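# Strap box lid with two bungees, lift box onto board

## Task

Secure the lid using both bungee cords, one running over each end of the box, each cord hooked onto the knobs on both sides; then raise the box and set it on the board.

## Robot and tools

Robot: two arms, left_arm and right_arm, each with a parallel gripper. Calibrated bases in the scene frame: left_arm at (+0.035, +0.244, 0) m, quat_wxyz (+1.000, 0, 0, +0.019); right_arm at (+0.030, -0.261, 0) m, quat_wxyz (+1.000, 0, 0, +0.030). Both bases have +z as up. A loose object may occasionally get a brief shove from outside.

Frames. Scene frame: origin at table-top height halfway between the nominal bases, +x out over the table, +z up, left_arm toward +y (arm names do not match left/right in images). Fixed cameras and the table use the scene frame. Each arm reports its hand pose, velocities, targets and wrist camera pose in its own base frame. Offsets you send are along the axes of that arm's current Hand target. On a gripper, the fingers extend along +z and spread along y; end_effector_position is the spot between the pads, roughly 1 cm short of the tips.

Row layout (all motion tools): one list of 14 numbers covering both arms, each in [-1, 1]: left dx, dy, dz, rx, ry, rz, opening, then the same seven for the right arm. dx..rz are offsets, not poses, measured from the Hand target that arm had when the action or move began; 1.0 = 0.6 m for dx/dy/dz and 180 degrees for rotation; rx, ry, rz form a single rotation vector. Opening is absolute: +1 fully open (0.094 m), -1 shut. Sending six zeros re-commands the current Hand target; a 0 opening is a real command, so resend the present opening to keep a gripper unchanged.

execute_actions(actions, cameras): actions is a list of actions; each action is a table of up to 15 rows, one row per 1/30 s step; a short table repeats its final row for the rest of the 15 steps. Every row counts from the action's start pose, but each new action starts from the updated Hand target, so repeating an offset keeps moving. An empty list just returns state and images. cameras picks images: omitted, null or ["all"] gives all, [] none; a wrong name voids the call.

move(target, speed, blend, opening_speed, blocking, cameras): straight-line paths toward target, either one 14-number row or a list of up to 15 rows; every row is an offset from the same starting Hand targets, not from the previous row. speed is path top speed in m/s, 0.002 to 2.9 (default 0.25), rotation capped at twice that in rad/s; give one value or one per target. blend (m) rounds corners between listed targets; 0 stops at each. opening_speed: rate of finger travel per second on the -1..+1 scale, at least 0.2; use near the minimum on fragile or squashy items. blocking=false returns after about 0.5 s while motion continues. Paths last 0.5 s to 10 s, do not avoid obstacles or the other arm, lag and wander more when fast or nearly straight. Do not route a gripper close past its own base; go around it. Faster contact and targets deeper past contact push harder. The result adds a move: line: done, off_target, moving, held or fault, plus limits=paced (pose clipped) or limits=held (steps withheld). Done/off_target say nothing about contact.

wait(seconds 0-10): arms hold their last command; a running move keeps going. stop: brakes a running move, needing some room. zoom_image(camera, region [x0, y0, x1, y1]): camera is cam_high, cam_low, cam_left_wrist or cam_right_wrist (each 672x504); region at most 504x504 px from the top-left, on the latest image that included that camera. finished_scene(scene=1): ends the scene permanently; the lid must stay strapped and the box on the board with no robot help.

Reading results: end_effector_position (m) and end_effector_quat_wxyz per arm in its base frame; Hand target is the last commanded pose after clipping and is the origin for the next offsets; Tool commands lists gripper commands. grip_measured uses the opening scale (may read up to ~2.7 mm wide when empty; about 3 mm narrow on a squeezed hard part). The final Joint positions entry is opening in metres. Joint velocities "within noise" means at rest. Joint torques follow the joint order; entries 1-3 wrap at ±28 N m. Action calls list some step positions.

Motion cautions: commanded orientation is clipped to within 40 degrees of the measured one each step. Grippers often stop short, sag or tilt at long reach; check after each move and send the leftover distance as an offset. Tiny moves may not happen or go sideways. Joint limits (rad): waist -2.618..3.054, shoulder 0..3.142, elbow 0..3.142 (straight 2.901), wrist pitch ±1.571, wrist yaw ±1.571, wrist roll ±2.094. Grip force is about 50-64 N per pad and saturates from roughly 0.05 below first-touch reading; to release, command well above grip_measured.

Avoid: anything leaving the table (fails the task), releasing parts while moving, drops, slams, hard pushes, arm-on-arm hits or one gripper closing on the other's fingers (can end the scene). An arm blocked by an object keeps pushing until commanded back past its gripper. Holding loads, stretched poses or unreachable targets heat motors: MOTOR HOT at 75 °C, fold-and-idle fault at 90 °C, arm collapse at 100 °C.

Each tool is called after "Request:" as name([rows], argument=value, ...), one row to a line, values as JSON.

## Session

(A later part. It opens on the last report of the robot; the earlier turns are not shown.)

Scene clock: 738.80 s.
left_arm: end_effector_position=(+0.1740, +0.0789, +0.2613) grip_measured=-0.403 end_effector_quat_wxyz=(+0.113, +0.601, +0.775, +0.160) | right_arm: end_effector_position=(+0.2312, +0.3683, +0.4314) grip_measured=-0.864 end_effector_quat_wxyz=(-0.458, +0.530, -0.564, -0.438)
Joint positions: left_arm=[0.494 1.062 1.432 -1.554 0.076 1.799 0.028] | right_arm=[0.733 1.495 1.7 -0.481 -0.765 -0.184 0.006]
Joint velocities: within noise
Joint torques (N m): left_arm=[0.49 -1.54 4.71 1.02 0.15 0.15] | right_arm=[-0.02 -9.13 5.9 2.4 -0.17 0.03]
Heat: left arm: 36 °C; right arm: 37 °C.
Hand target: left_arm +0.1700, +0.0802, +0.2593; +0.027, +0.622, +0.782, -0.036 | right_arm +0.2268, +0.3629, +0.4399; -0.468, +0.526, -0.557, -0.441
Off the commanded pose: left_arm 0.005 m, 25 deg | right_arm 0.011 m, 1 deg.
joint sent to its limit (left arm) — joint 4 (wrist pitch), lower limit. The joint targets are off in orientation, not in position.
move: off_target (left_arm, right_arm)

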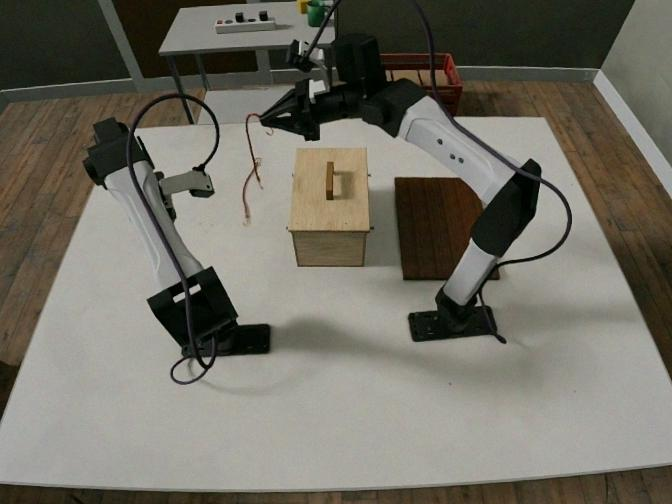

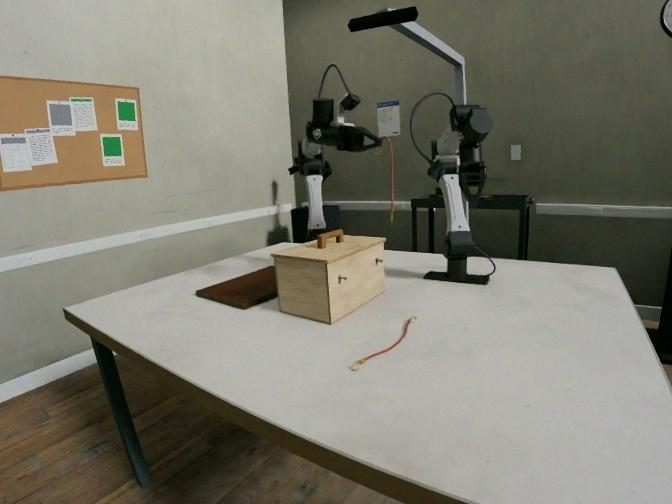

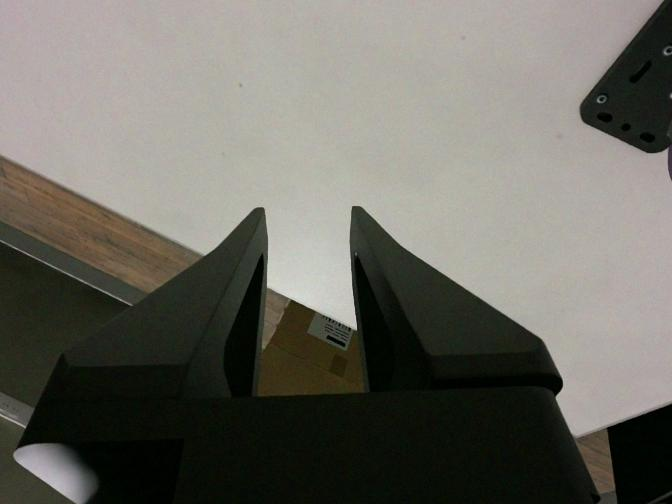

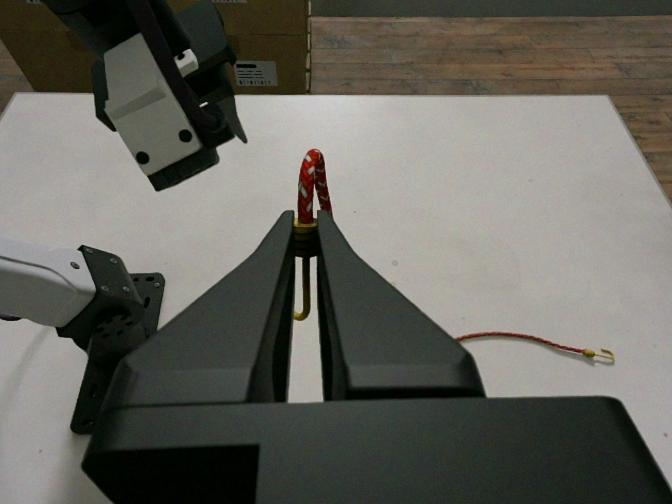

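Request:
move(target=[0, 0, 0, 0, 0, 0, -0.4, 0.0245, -0.0020, -0.1392, 0, 0, 0, -1], speed=0.12, cameras=["cam_high", "cam_low", "cam_right_wrist"])

Request:
zoom_image(camera="cam_low", region=[300, 120, 420, 270])

Scene clock: 742.43 s.
left_arm: end_effector_position=(+0.1740, +0.0789, +0.2613) grip_measured=-0.403 end_effector_quat_wxyz=(+0.113, +0.601, +0.775, +0.160) | right_arm: end_effector_position=(+0.2280, +0.2819, +0.4384) grip_measured=-0.864 end_effector_quat_wxyz=(-0.464, +0.521, -0.564, -0.441)
Joint positions: left_arm=[0.494 1.062 1.432 -1.554 0.076 1.799 0.028] | right_arm=[0.481 1.323 1.598 -0.611 -0.999 -0.272 0.006]
Joint velocities: within noise
Joint torques (N m): left_arm=[0.51 -1.55 4.72 1.02 0.15 0.15] | right_arm=[-0.28 -6.2 5.87 1.98 -0.34 -0.17]
Heat: left arm: 36 °C; right arm: 37 °C.
Hand target: left_arm +0.1701, +0.0802, +0.2593; +0.027, +0.622, +0.782, -0.036 | right_arm +0.2230, +0.2782, +0.4399; -0.468, +0.526, -0.557, -0.440
Off the commanded pose: left_arm 0.005 m, 25 deg | right_arm 0.006 m, 1 deg.
joint sent to its limit (left arm) — joint 4 (wrist pitch), lower limit. The joint targets are off in orientation, not in position.
move: off_target (left_arm)
Images, in order (width x height): cam_high 672x504, cam_low 672x504, cam_right_wrist 672x504.

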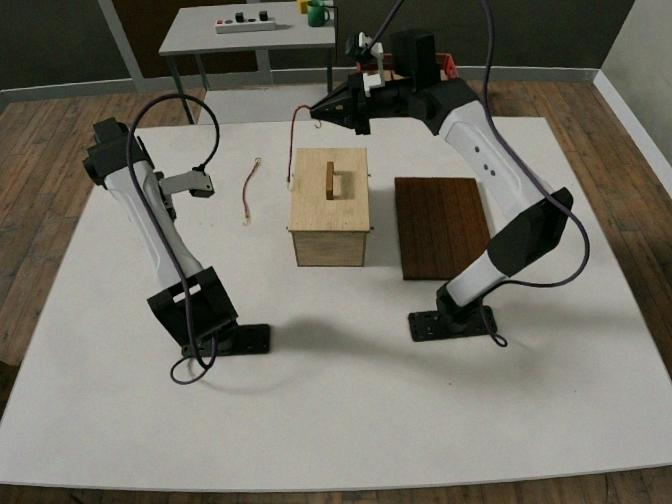

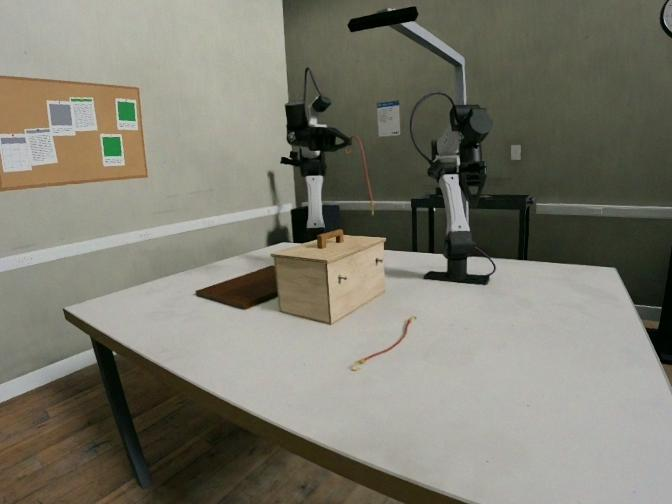

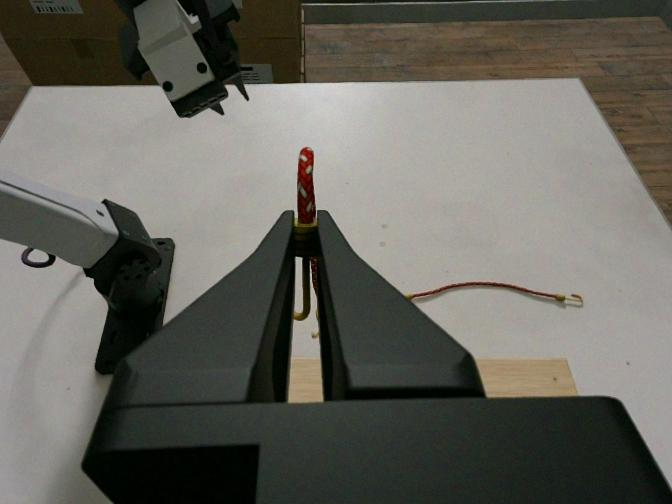

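Scaled by 3.360.

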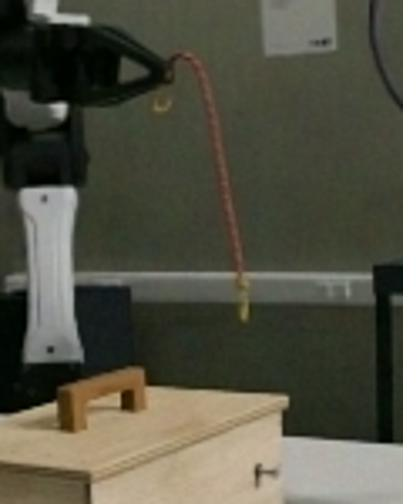

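Request:
move(target=[0, 0, 0, 0, 0, 0, -0.4, 0.1265, 0.0008, -0.0455, 0, 0, 0, -1], speed=0.12, cameras=["cam_high", "cam_low", "cam_right_wrist"])

Request:
zoom_image(camera="cam_low", region=[300, 120, 420, 270])

Scene clock: 747.43 s.
left_arm: end_effector_position=(+0.1739, +0.0790, +0.2613) grip_measured=-0.403 end_effector_quat_wxyz=(+0.113, +0.601, +0.775, +0.160) | right_arm: end_effector_position=(+0.2241, +0.2407, +0.3670) grip_measured=-0.864 end_effector_quat_wxyz=(+0.457, -0.519, +0.570, +0.444)
Joint positions: left_arm=[0.494 1.062 1.432 -1.554 0.076 1.8 0.028] | right_arm=[0.326 1.178 1.241 -0.533 -1.142 -0.401 0.006]
Joint velocities: within noise
Joint torques (N m): left_arm=[0.49 -1.54 4.71 1.02 0.15 0.14] | right_arm=[-0.32 -5.34 5.94 2.01 -0.32 -0.15]
Heat: left arm: 36 °C; right arm: 37 °C.
Hand target: left_arm +0.1700, +0.0802, +0.2593; +0.027, +0.622, +0.782, -0.036 | right_arm +0.2203, +0.2382, +0.3698; +0.468, -0.525, +0.557, +0.441
Off the commanded pose: left_arm 0.005 m, 25 deg | right_arm 0.005 m, 2 deg.
joint sent to its limit (left arm) — joint 4 (wrist pitch), lower limit. The joint targets are off in orientation, not in position.
move: off_target (left_arm)
Images, in order (width x height): cam_high 672x504, cam_low 672x504, cam_right_wrist 672x504.

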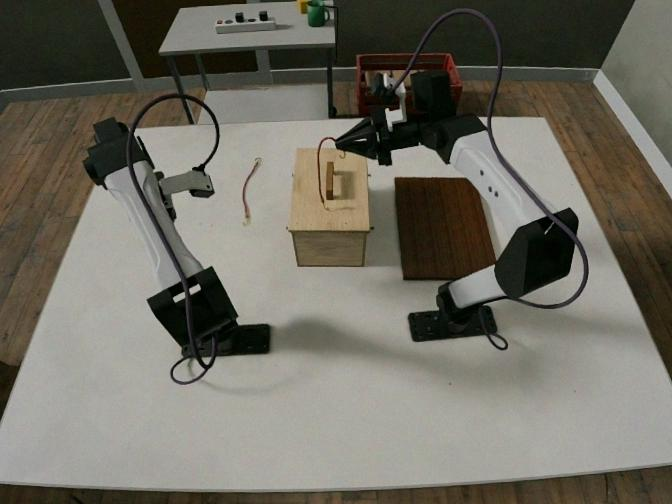

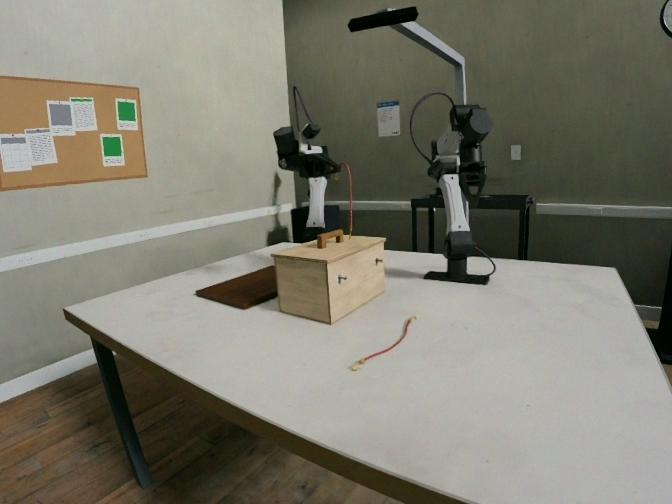

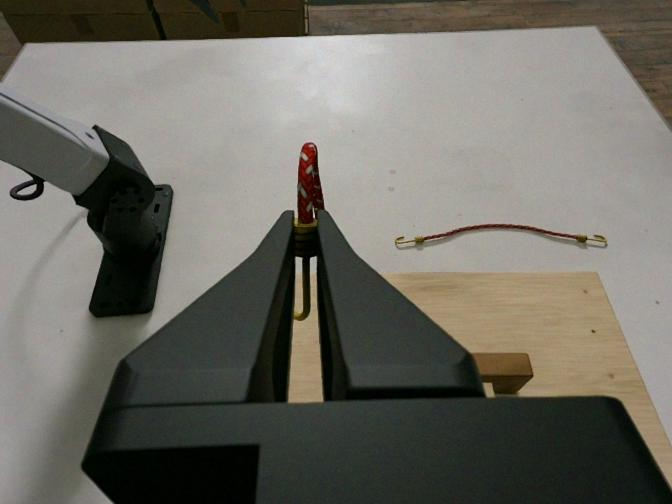

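Scaled by 3.360.

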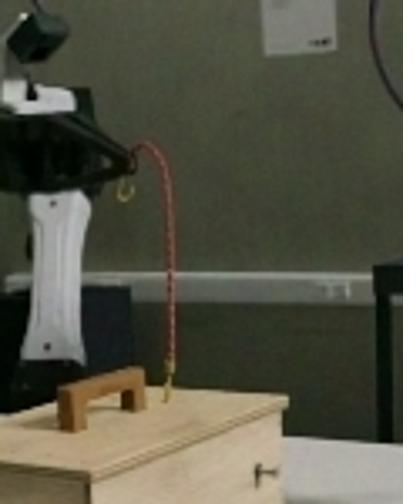

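Request:
move([
  [0, 0, 0, 0, 0, 0, -0.4, 0.1128, 0.0002, -0.0647, 0, 0, 0, -1],
  [0, 0, 0, 0, 0, 0, -0.4, 0.2603, -0.0007, -0.1320, 0, 0, 0, -1],
  [0, 0, 0, 0, 0, 0, -0.4, 0.3547, -0.0010, -0.1403, 0, 0, 0, -1],
], speed=[0.12, 0.12, 0.1], blend=[0.02, 0.02, 0])

Request:
zoom_image(camera="cam_high", region=[270, 180, 410, 270])

Scene clock: 753.93 s.
left_arm: end_effector_position=(+0.1739, +0.0790, +0.2613) grip_measured=-0.403 end_effector_quat_wxyz=(+0.113, +0.601, +0.775, +0.160) | right_arm: end_effector_position=(+0.2122, +0.1207, +0.1748) grip_measured=-0.864 end_effector_quat_wxyz=(+0.468, -0.518, +0.583, +0.417)
Joint positions: left_arm=[0.494 1.062 1.432 -1.554 0.076 1.8 0.028] | right_arm=[-0.234 1.499 0.853 -1.414 -1.324 -2.071 0.006]
Joint velocities: within noise
Joint torques (N m): left_arm=[0.5 -1.54 4.71 1.02 0.15 0.15] | right_arm=[-0.13 -3.07 6.19 -0.61 -0.51 -0.19]
Heat: left arm: 36 °C; right arm: 37 °C.
Hand target: left_arm +0.1700, +0.0802, +0.2593; +0.027, +0.622, +0.782, -0.036 | right_arm +0.2140, +0.1185, +0.1749; +0.468, -0.525, +0.557, +0.441
Off the commanded pose: left_arm 0.005 m, 25 deg | right_arm 0.003 m, 4 deg.
joint sent to its limit (left arm) — joint 4 (wrist pitch), lower limit. The joint targets are off in orientation, not in position.
joint sent to its limit (right arm) — joint 6 (wrist roll), lower limit. The joint targets are off in orientation, not in position.
move: off_target (left_arm, right_arm)

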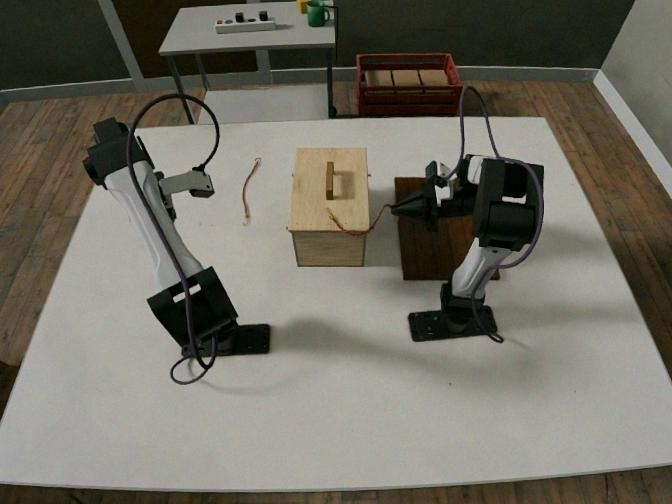

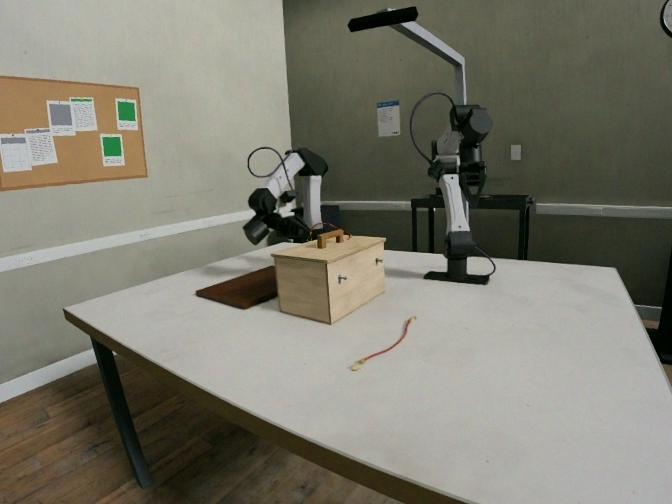

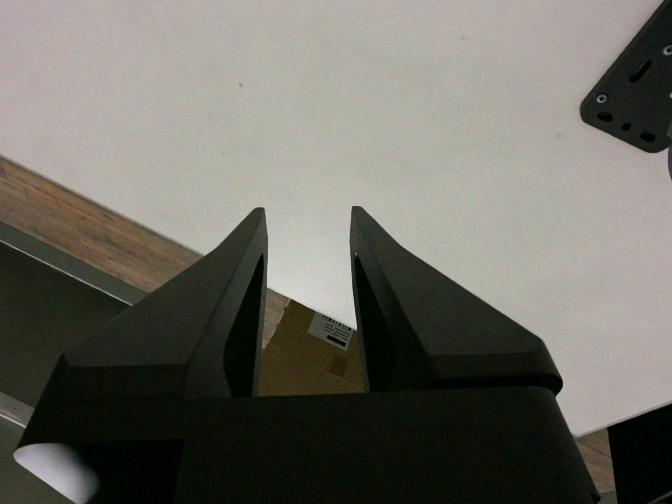

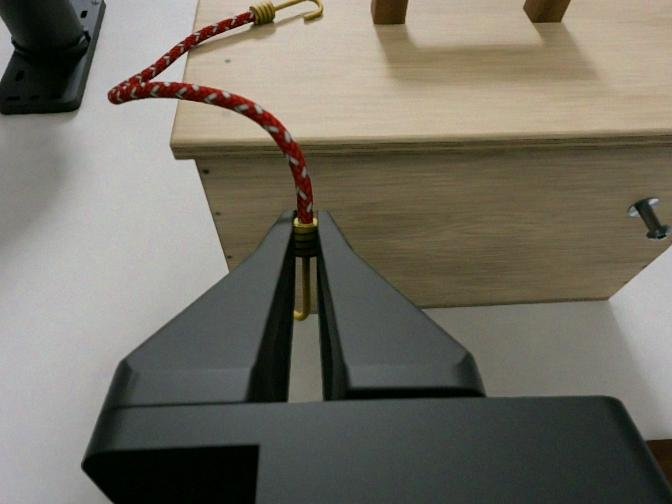

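Scaled by 3.600.

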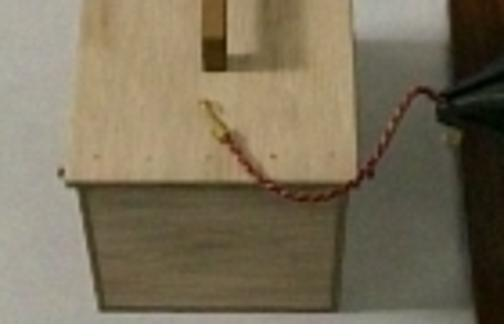

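Request:
move([
  [0, 0, 0, 0, 0, 0, -0.4, 0.0398, -0.0547, 0.0128, 0.0361, -0.0161, 0.0063, -1],
  [0, 0, 0, 0, 0, 0, -0.4, 0.0650, -0.0517, 0.0678, 0.0361, -0.0161, 0.0063, -1],
], speed=[0.12, 0.08], blend=[0.01, 0])

Scene clock: 770.23 s.
left_arm: end_effector_position=(+0.1739, +0.0790, +0.2613) grip_measured=-0.403 end_effector_quat_wxyz=(+0.113, +0.601, +0.775, +0.160) | right_arm: end_effector_position=(+0.2411, +0.1415, +0.1374) grip_measured=-0.864 end_effector_quat_wxyz=(+0.492, -0.507, +0.550, +0.446)
Joint positions: left_arm=[0.494 1.062 1.432 -1.554 0.076 1.8 0.028] | right_arm=[-0.125 1.662 0.797 -0.993 -1.447 -1.87 0.006]
Joint velocities: within noise
Joint torques (N m): left_arm=[0.5 -1.58 4.74 1.02 0.16 0.13] | right_arm=[-0.17 -5.89 4.89 -0.13 -0.6 -0.08]
Heat: left arm: 35 °C; right arm: 37 °C.
Hand target: left_arm +0.1700, +0.0802, +0.2593; +0.027, +0.622, +0.782, -0.036 | right_arm +0.2416, +0.1403, +0.1382; +0.494, -0.505, +0.551, +0.445 (not the last commanded pose)
Off the commanded pose: left_arm 0.005 m, 25 deg | right_arm 0.013 m, 5 deg.
joint sent to its limit (left arm) — joint 4 (wrist pitch), lower limit.
move: held (right_arm; a check stopped the path), off_target (left_arm); path passed 1 of 2 targets; limits=held
pose unreachable (right arm): on one or more control steps of this call, first in action 0 (counted from 0), this arm could not follow its commanded pose, so it was not sent that pose on those steps. It may still have moved: this result reports where it is.
cause: moving toward the commanded pose would bring two parts of the arm too close to each other (its wrist (the part past joint 4) and its wrist camera, with joints 5 (wrist yaw) and 6 (wrist roll) between them).

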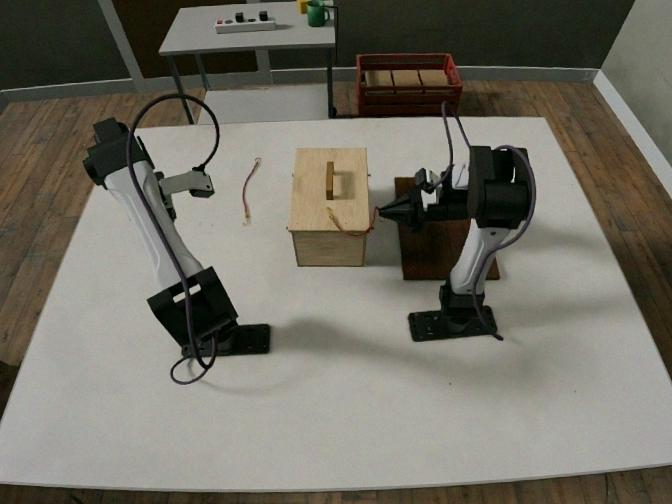

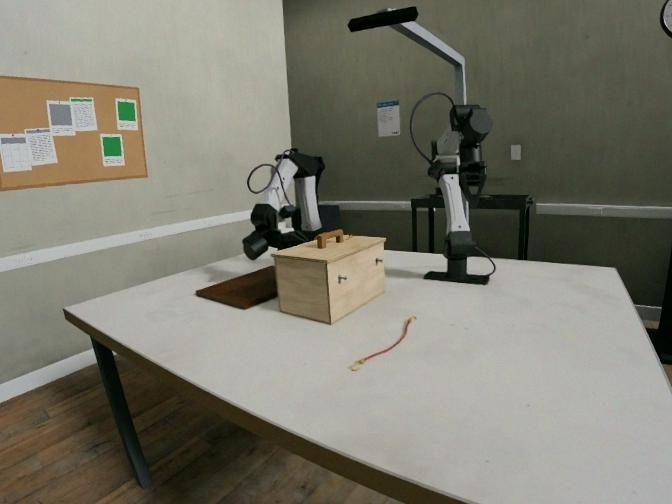

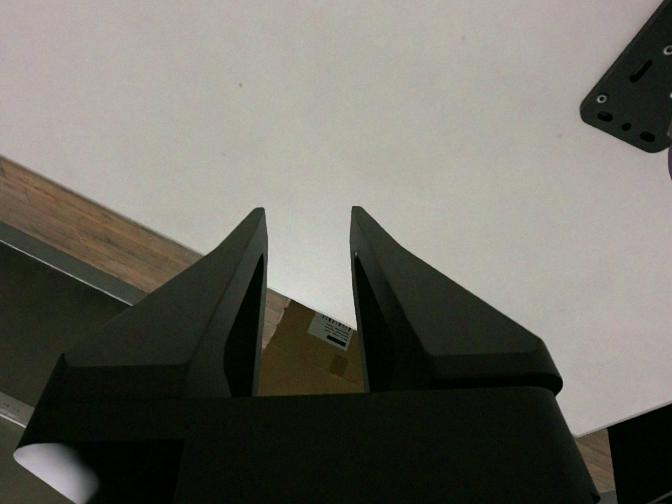

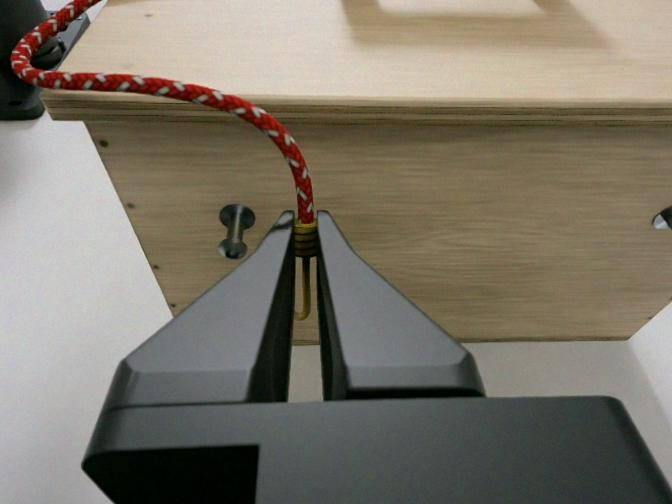

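Request:
move(target=[0, 0, 0, 0, 0, 0, -0.4, 0, 0, 0, 0.0442, 0.0044, 0.0048, -1], speed=0.1, cameras=["cam_right_wrist"])

Scene clock: 775.87 s.
left_arm: end_effector_position=(+0.1739, +0.0790, +0.2613) grip_measured=-0.403 end_effector_quat_wxyz=(+0.113, +0.601, +0.775, +0.160) | right_arm: end_effector_position=(+0.2434, +0.1402, +0.1373) grip_measured=-0.864 end_effector_quat_wxyz=(+0.515, -0.470, +0.587, +0.411)
Joint positions: left_arm=[0.494 1.062 1.432 -1.554 0.076 1.8 0.028] | right_arm=[-0.125 1.348 0.463 -0.048 -1.407 -0.929 0.006]
Joint velocities: within noise
Joint torques (N m): left_arm=[0.49 -1.55 4.72 1.01 0.15 0.14] | right_arm=[0.17 -5.67 4.78 1.41 -0.45 0.05]
Heat: left arm: 35 °C; right arm: 36 °C.
Hand target: left_arm +0.1700, +0.0802, +0.2593; +0.027, +0.622, +0.782, -0.036 | right_arm +0.2415, +0.1403, +0.1381; +0.520, -0.468, +0.587, +0.406
Off the commanded pose: left_arm 0.005 m, 25 deg | right_arm 0.002 m, 1 deg.
joint sent to its limit (left arm) — joint 4 (wrist pitch), lower limit. The joint targets are off in orientation, not in position.
move: off_target (left_arm)
Images, in order (width x height): cam_right_wrist 672x504.

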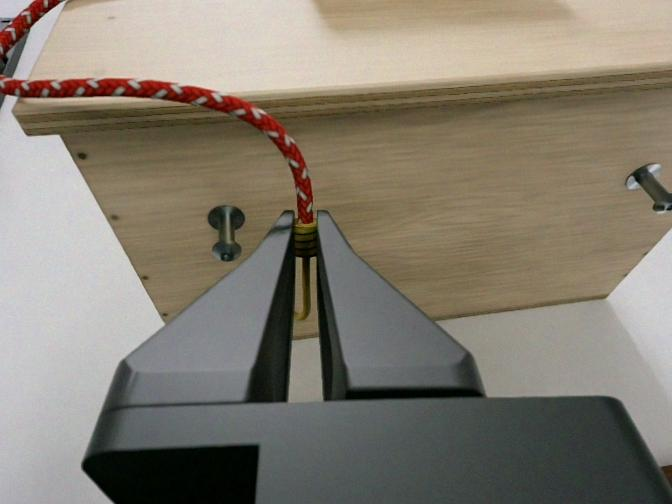

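Request:
move(target=[0, 0, 0, 0, 0, 0, -0.4, 0.0047, 0.0083, 0.0382, 0, 0, 0, -1], speed=0.05, cameras=["cam_right_wrist"])

Request:
zoom_image(camera="cam_right_wrist", region=[170, 150, 350, 330])

Scene clock: 782.80 s.
left_arm: end_effector_position=(+0.1739, +0.0790, +0.2613) grip_measured=-0.403 end_effector_quat_wxyz=(+0.113, +0.601, +0.775, +0.160) | right_arm: end_effector_position=(+0.2444, +0.1617, +0.1336) grip_measured=-0.864 end_effector_quat_wxyz=(+0.521, -0.469, +0.587, +0.405)
Joint positions: left_arm=[0.494 1.062 1.432 -1.554 0.076 1.8 0.028] | right_arm=[-0.02 1.348 0.332 0.468 -1.321 -0.548 0.006]
Joint velocities: within noise
Joint torques (N m): left_arm=[0.5 -1.54 4.72 1.01 0.16 0.14] | right_arm=[0.83 -4.11 4.64 1.78 -0.27 0.03]
Heat: left arm: 35 °C; right arm: 36 °C.
Hand target: left_arm +0.1700, +0.0802, +0.2593; +0.027, +0.622, +0.782, -0.036 | right_arm +0.2420, +0.1632, +0.1323; +0.520, -0.468, +0.587, +0.406
Off the commanded pose: left_arm 0.005 m, 25 deg | right_arm 0.003 m, 0 deg.
joint sent to its limit (left arm) — joint 4 (wrist pitch), lower limit. The joint targets are off in orientation, not in position.
move: off_target (left_arm)
Images, in order (width x height): cam_right_wrist 672x504.

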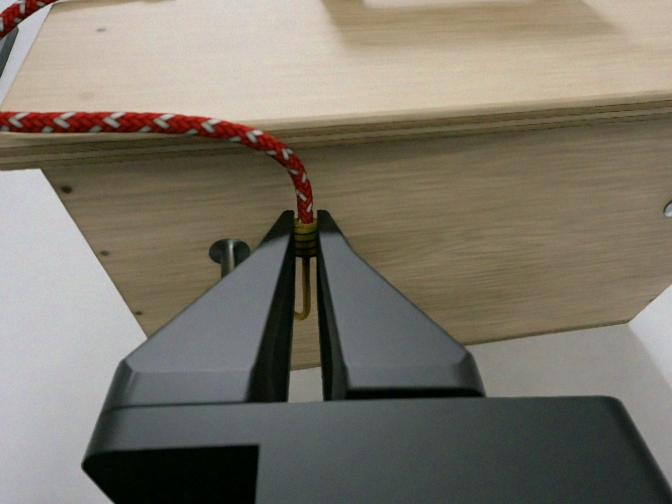

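Scaled by 2.800.

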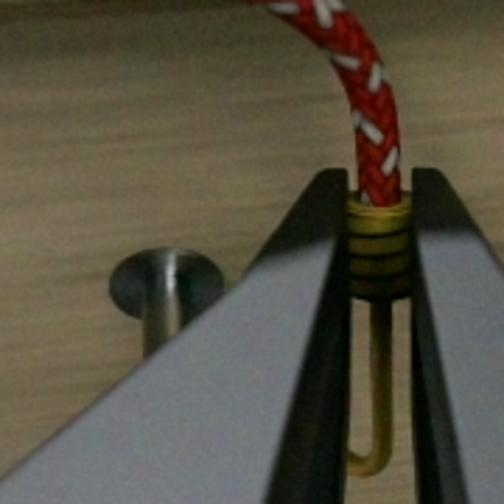

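Request:
wait(seconds=0, cameras=["cam_high", "cam_low"])

Request:
zoom_image(camera="cam_high", region=[340, 190, 410, 250])

Request:
zoom_image(camera="cam_low", region=[240, 190, 400, 310])

Scene clock: 789.67 s.
left_arm: end_effector_position=(+0.1739, +0.0790, +0.2613) grip_measured=-0.403 end_effector_quat_wxyz=(+0.113, +0.601, +0.775, +0.160) | right_arm: end_effector_position=(+0.2445, +0.1617, +0.1336) grip_measured=-0.864 end_effector_quat_wxyz=(+0.521, -0.469, +0.587, +0.405)
Joint positions: left_arm=[0.494 1.062 1.432 -1.554 0.076 1.8 0.028] | right_arm=[-0.02 1.348 0.332 0.469 -1.321 -0.546 0.006]
Joint velocities: within noise
Joint torques (N m): left_arm=[0.47 -1.55 4.71 1.02 0.15 0.14] | right_arm=[0.81 -4.1 4.63 1.81 -0.27 0.04]
Heat: left arm: 35 °C; right arm: 36 °C.
Hand target: left_arm +0.1700, +0.0802, +0.2593; +0.027, +0.622, +0.782, -0.036 | right_arm +0.2420, +0.1632, +0.1323; +0.520, -0.468, +0.588, +0.406
Tool commands: left_gripper/opening=-0.4 right_gripper/opening=-1.0
Off the commanded pose: left_arm 0.005 m, 25 deg | right_arm 0.003 m, 0 deg.
Images, in order (width x height): cam_high 672x504, cam_low 672x504.

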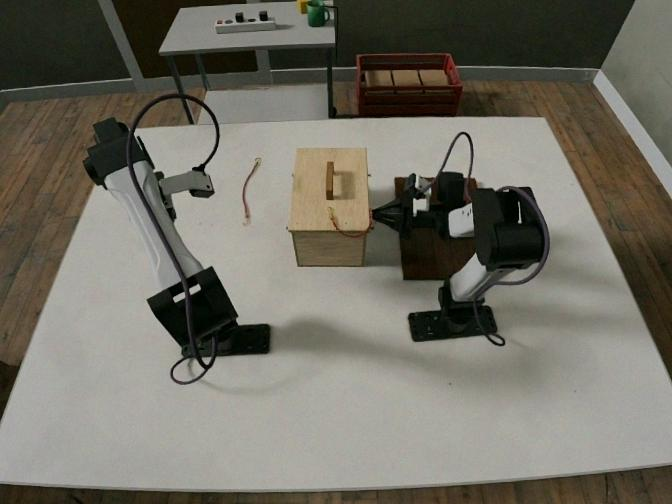

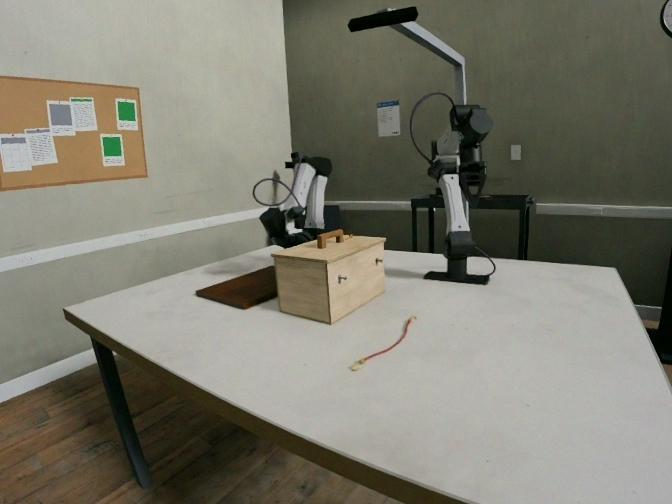

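Scaled by 7.200.

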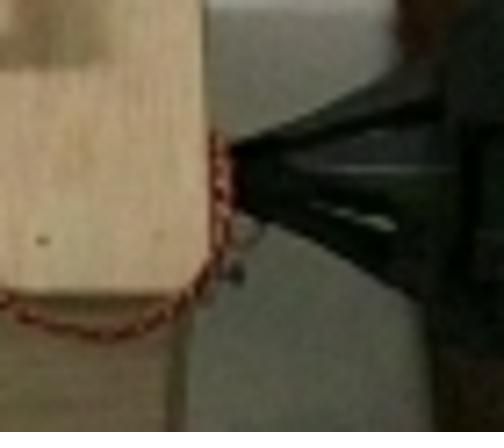

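Scaled by 3.150.

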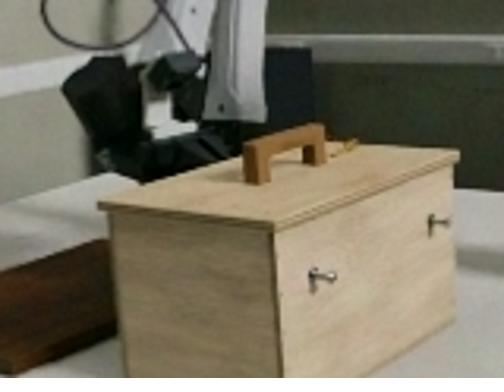

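Request:
move(target=[0, 0, 0, 0, 0, 0, -0.4, 0.0017, 0.0133, 0.0098, 0, 0, 0, -1], speed=0.04, cameras=["cam_right_wrist", "cam_high"])

Request:
zoom_image(camera="cam_right_wrist", region=[200, 160, 350, 310])

Request:
zoom_image(camera="cam_high", region=[350, 200, 390, 240])

Scene clock: 799.13 s.
left_arm: end_effector_position=(+0.1739, +0.0790, +0.2613) grip_measured=-0.403 end_effector_quat_wxyz=(+0.113, +0.601, +0.775, +0.160) | right_arm: end_effector_position=(+0.2384, +0.1690, +0.1287) grip_measured=-0.864 end_effector_quat_wxyz=(+0.517, -0.467, +0.590, +0.408)
Joint positions: left_arm=[0.494 1.062 1.432 -1.554 0.076 1.8 0.028] | right_arm=[0.017 1.348 0.289 0.562 -1.288 -0.48 0.006]
Joint velocities: within noise
Joint torques (N m): left_arm=[0.49 -1.54 4.71 1.02 0.15 0.14] | right_arm=[0.87 -5.24 4.52 1.93 -0.23 0.03]
Heat: left arm: 35 °C; right arm: 36 °C.
Hand target: left_arm +0.1700, +0.0802, +0.2593; +0.027, +0.622, +0.782, -0.036 | right_arm +0.2356, +0.1706, +0.1305; +0.520, -0.468, +0.587, +0.406
Off the commanded pose: left_arm 0.005 m, 25 deg | right_arm 0.004 m, 1 deg.
joint sent to its limit (left arm) — joint 4 (wrist pitch), lower limit. The joint targets are off in orientation, not in position.
move: off_target (left_arm)
Images, in order (width x height): cam_high 672x504, cam_right_wrist 672x504.

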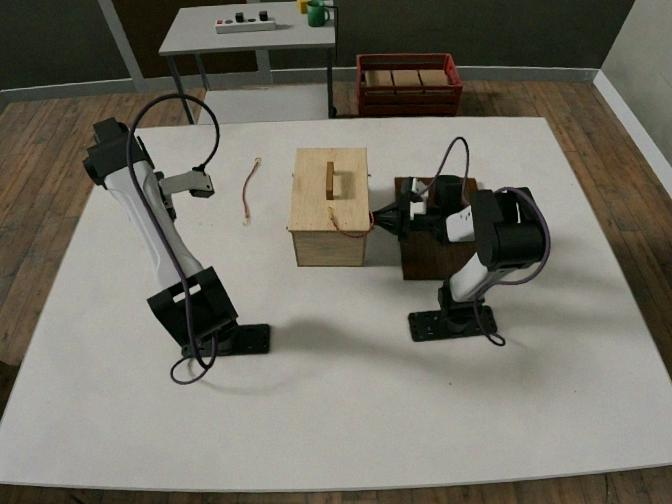

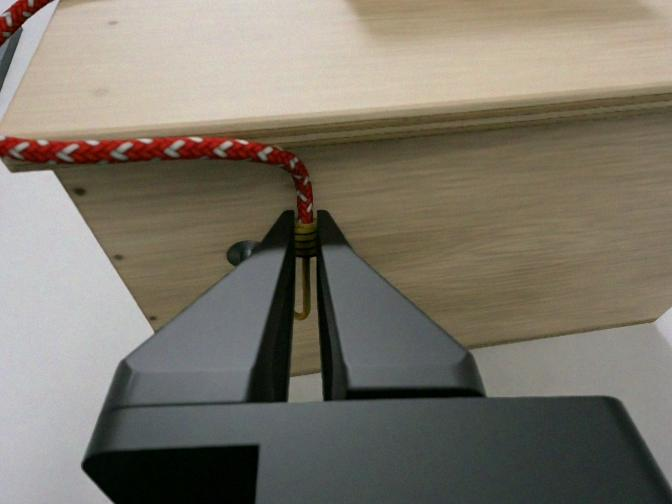

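Scaled by 3.360.

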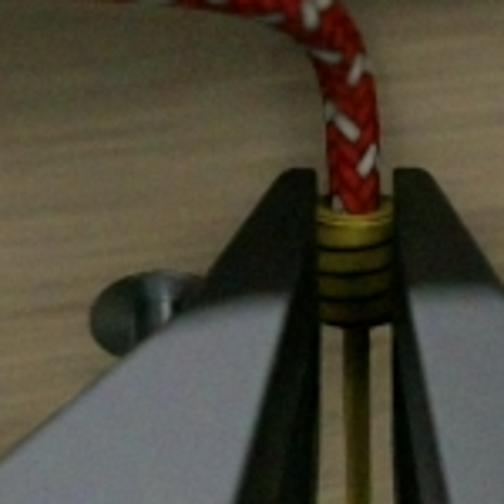

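Scaled by 12.600.

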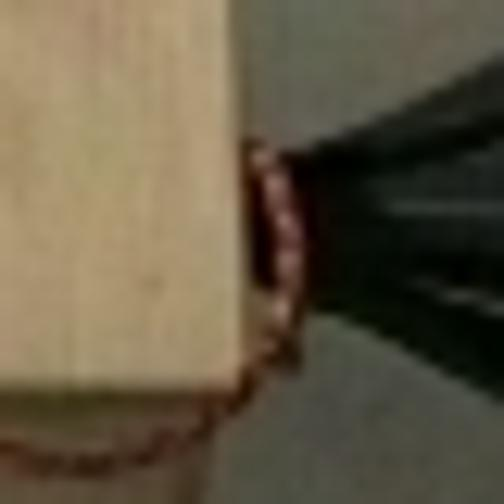

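Request:
move(target=[0, 0, 0, 0, 0, 0, -0.4, -0.0028, 0.0220, -0.0008, 0, 0, 0, -1], speed=0.03, cameras=["cam_right_wrist", "cam_high"])

Request:
zoom_image(camera="cam_right_wrist", region=[230, 180, 370, 320])

Scene clock: 803.33 s.
left_arm: end_effector_position=(+0.1739, +0.0790, +0.2613) grip_measured=-0.403 end_effector_quat_wxyz=(+0.113, +0.601, +0.775, +0.160) | right_arm: end_effector_position=(+0.2304, +0.1703, +0.1303) grip_measured=-0.864 end_effector_quat_wxyz=(+0.523, -0.465, +0.594, +0.396)
Joint positions: left_arm=[0.494 1.062 1.432 -1.554 0.076 1.8 0.028] | right_arm=[0.031 1.274 0.246 0.569 -1.25 -0.455 0.006]
Joint velocities: within noise
Joint torques (N m): left_arm=[0.5 -1.54 4.74 1.02 0.15 0.14] | right_arm=[1.13 -4.64 4.48 1.86 -0.43 0]
Heat: left arm: 35 °C; right arm: 36 °C.
Hand target: left_arm +0.1700, +0.0802, +0.2593; +0.027, +0.622, +0.782, -0.036 | right_arm +0.2227, +0.1734, +0.1321; +0.520, -0.469, +0.587, +0.406
Off the commanded pose: left_arm 0.005 m, 25 deg | right_arm 0.009 m, 1 deg.
joint sent to its limit (left arm) — joint 4 (wrist pitch), lower limit. The joint targets are off in orientation, not in position.
move: off_target (left_arm)
Images, in order (width x height): cam_high 672x504, cam_right_wrist 672x504.

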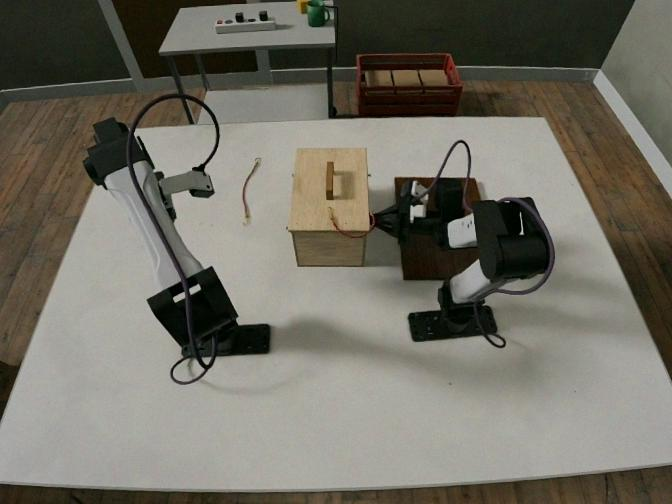

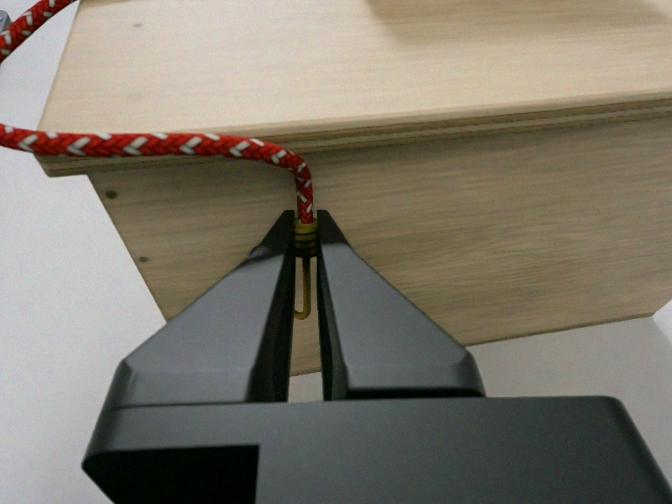

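Scaled by 3.600.

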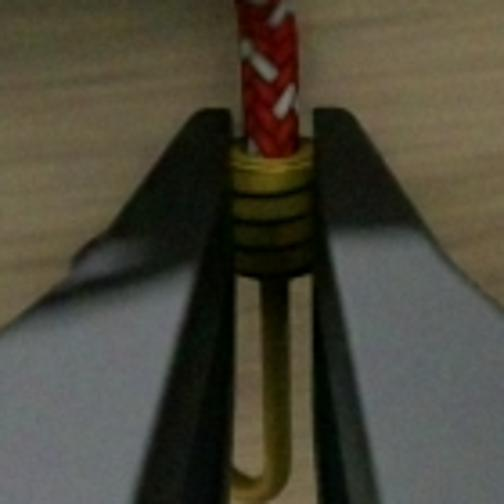

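Request:
move(target=[0, 0, 0, 0, 0, 0, -0.4, 0, 0.0090, 0, 0, 0, 0, -1], speed=0.03, cameras=["cam_right_wrist", "cam_high"])

Request:
zoom_image(camera="cam_right_wrist", region=[230, 180, 370, 320])

Scene clock: 807.17 s.
left_arm: end_effector_position=(+0.1739, +0.0790, +0.2613) grip_measured=-0.403 end_effector_quat_wxyz=(+0.113, +0.602, +0.775, +0.160) | right_arm: end_effector_position=(+0.2272, +0.1709, +0.1300) grip_measured=-0.864 end_effector_quat_wxyz=(+0.525, -0.464, +0.596, +0.391)
Joint positions: left_arm=[0.494 1.062 1.432 -1.554 0.076 1.8 0.028] | right_arm=[0.038 1.246 0.227 0.572 -1.233 -0.445 0.006]
Joint velocities: within noise
Joint torques (N m): left_arm=[0.5 -1.52 4.71 1.02 0.15 0.14] | right_arm=[1.21 -4.46 4.45 1.86 -0.54 0.02]
Heat: left arm: 35 °C; right arm: 36 °C.
Hand target: left_arm +0.1700, +0.0802, +0.2593; +0.027, +0.622, +0.782, -0.036 | right_arm +0.2174, +0.1747, +0.1321; +0.520, -0.469, +0.587, +0.406
Off the commanded pose: left_arm 0.005 m, 25 deg | right_arm 0.011 m, 2 deg.
joint sent to its limit (left arm) — joint 4 (wrist pitch), lower limit. The joint targets are off in orientation, not in position.
move: off_target (left_arm, right_arm)
Images, in order (width x height): cam_high 672x504, cam_right_wrist 672x504.

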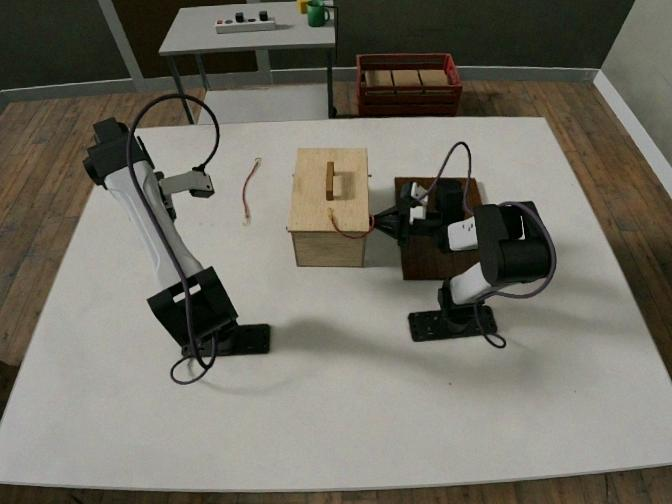

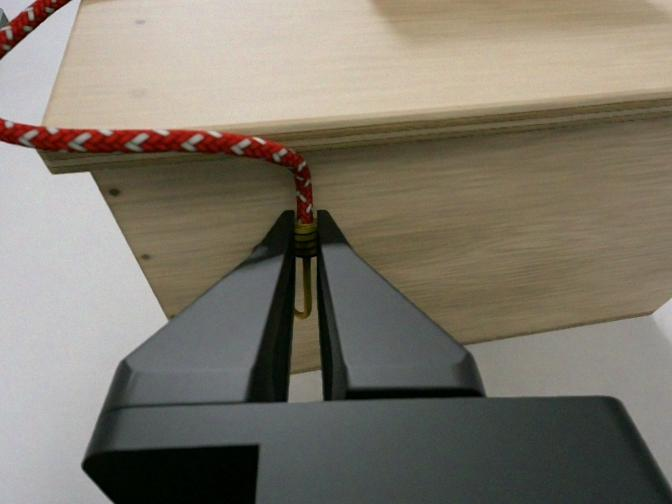

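Scaled by 3.600.

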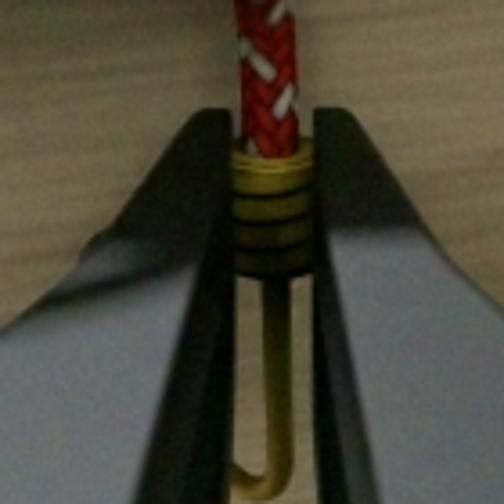

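Request:
move(target=[0, 0, 0, 0, 0, 0, -0.4, 0.0075, -0.0352, 0.0017, 0, 0, 0, -1], speed=0.05, cameras=["cam_right_wrist", "cam_high"])

Request:
zoom_image(camera="cam_right_wrist", region=[200, 160, 350, 310])

Scene clock: 819.17 s.
left_arm: end_effector_position=(+0.1739, +0.0790, +0.2613) grip_measured=-0.403 end_effector_quat_wxyz=(+0.113, +0.602, +0.775, +0.160) | right_arm: end_effector_position=(+0.2338, +0.1704, +0.1236) grip_measured=-0.864 end_effector_quat_wxyz=(+0.516, -0.463, +0.595, +0.407)
Joint positions: left_arm=[0.494 1.062 1.432 -1.554 0.076 1.8 0.028] | right_arm=[0.026 1.347 0.253 0.618 -1.271 -0.451 0.006]
Joint velocities: within noise
Joint torques (N m): left_arm=[0.5 -1.57 4.72 1.01 0.15 0.14] | right_arm=[-0.1 -2.03 7.46 1.7 -0.42 -0.23]
Heat: left arm: 35 °C; right arm: 36 °C.
Hand target: left_arm +0.1700, +0.0802, +0.2593; +0.027, +0.622, +0.782, -0.036 | right_arm +0.2381, +0.1702, +0.1277; +0.520, -0.469, +0.587, +0.406
Off the commanded pose: left_arm 0.005 m, 25 deg | right_arm 0.006 m, 1 deg.
joint sent to its limit (left arm) — joint 4 (wrist pitch), lower limit. The joint targets are off in orientation, not in position.
move: off_target (left_arm)
Images, in order (width x height): cam_high 672x504, cam_right_wrist 672x504.

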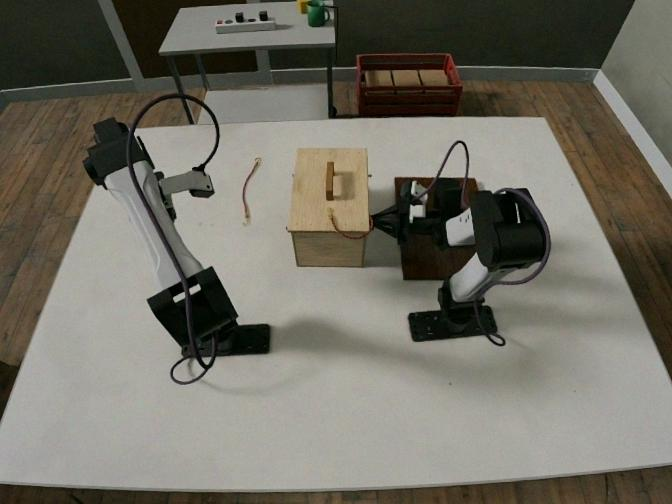

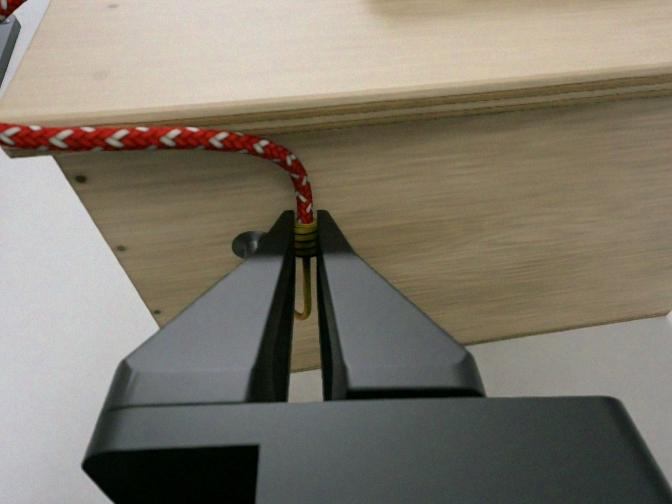

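Scaled by 3.360.

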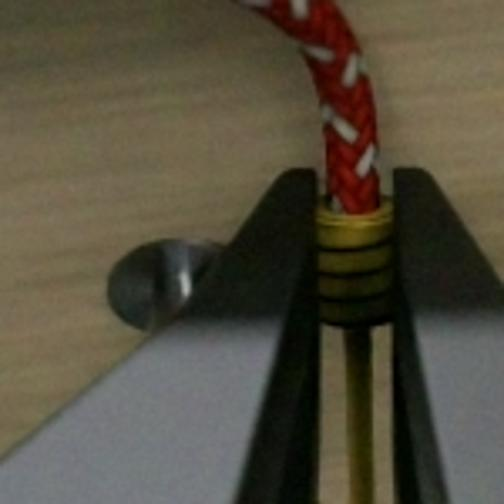

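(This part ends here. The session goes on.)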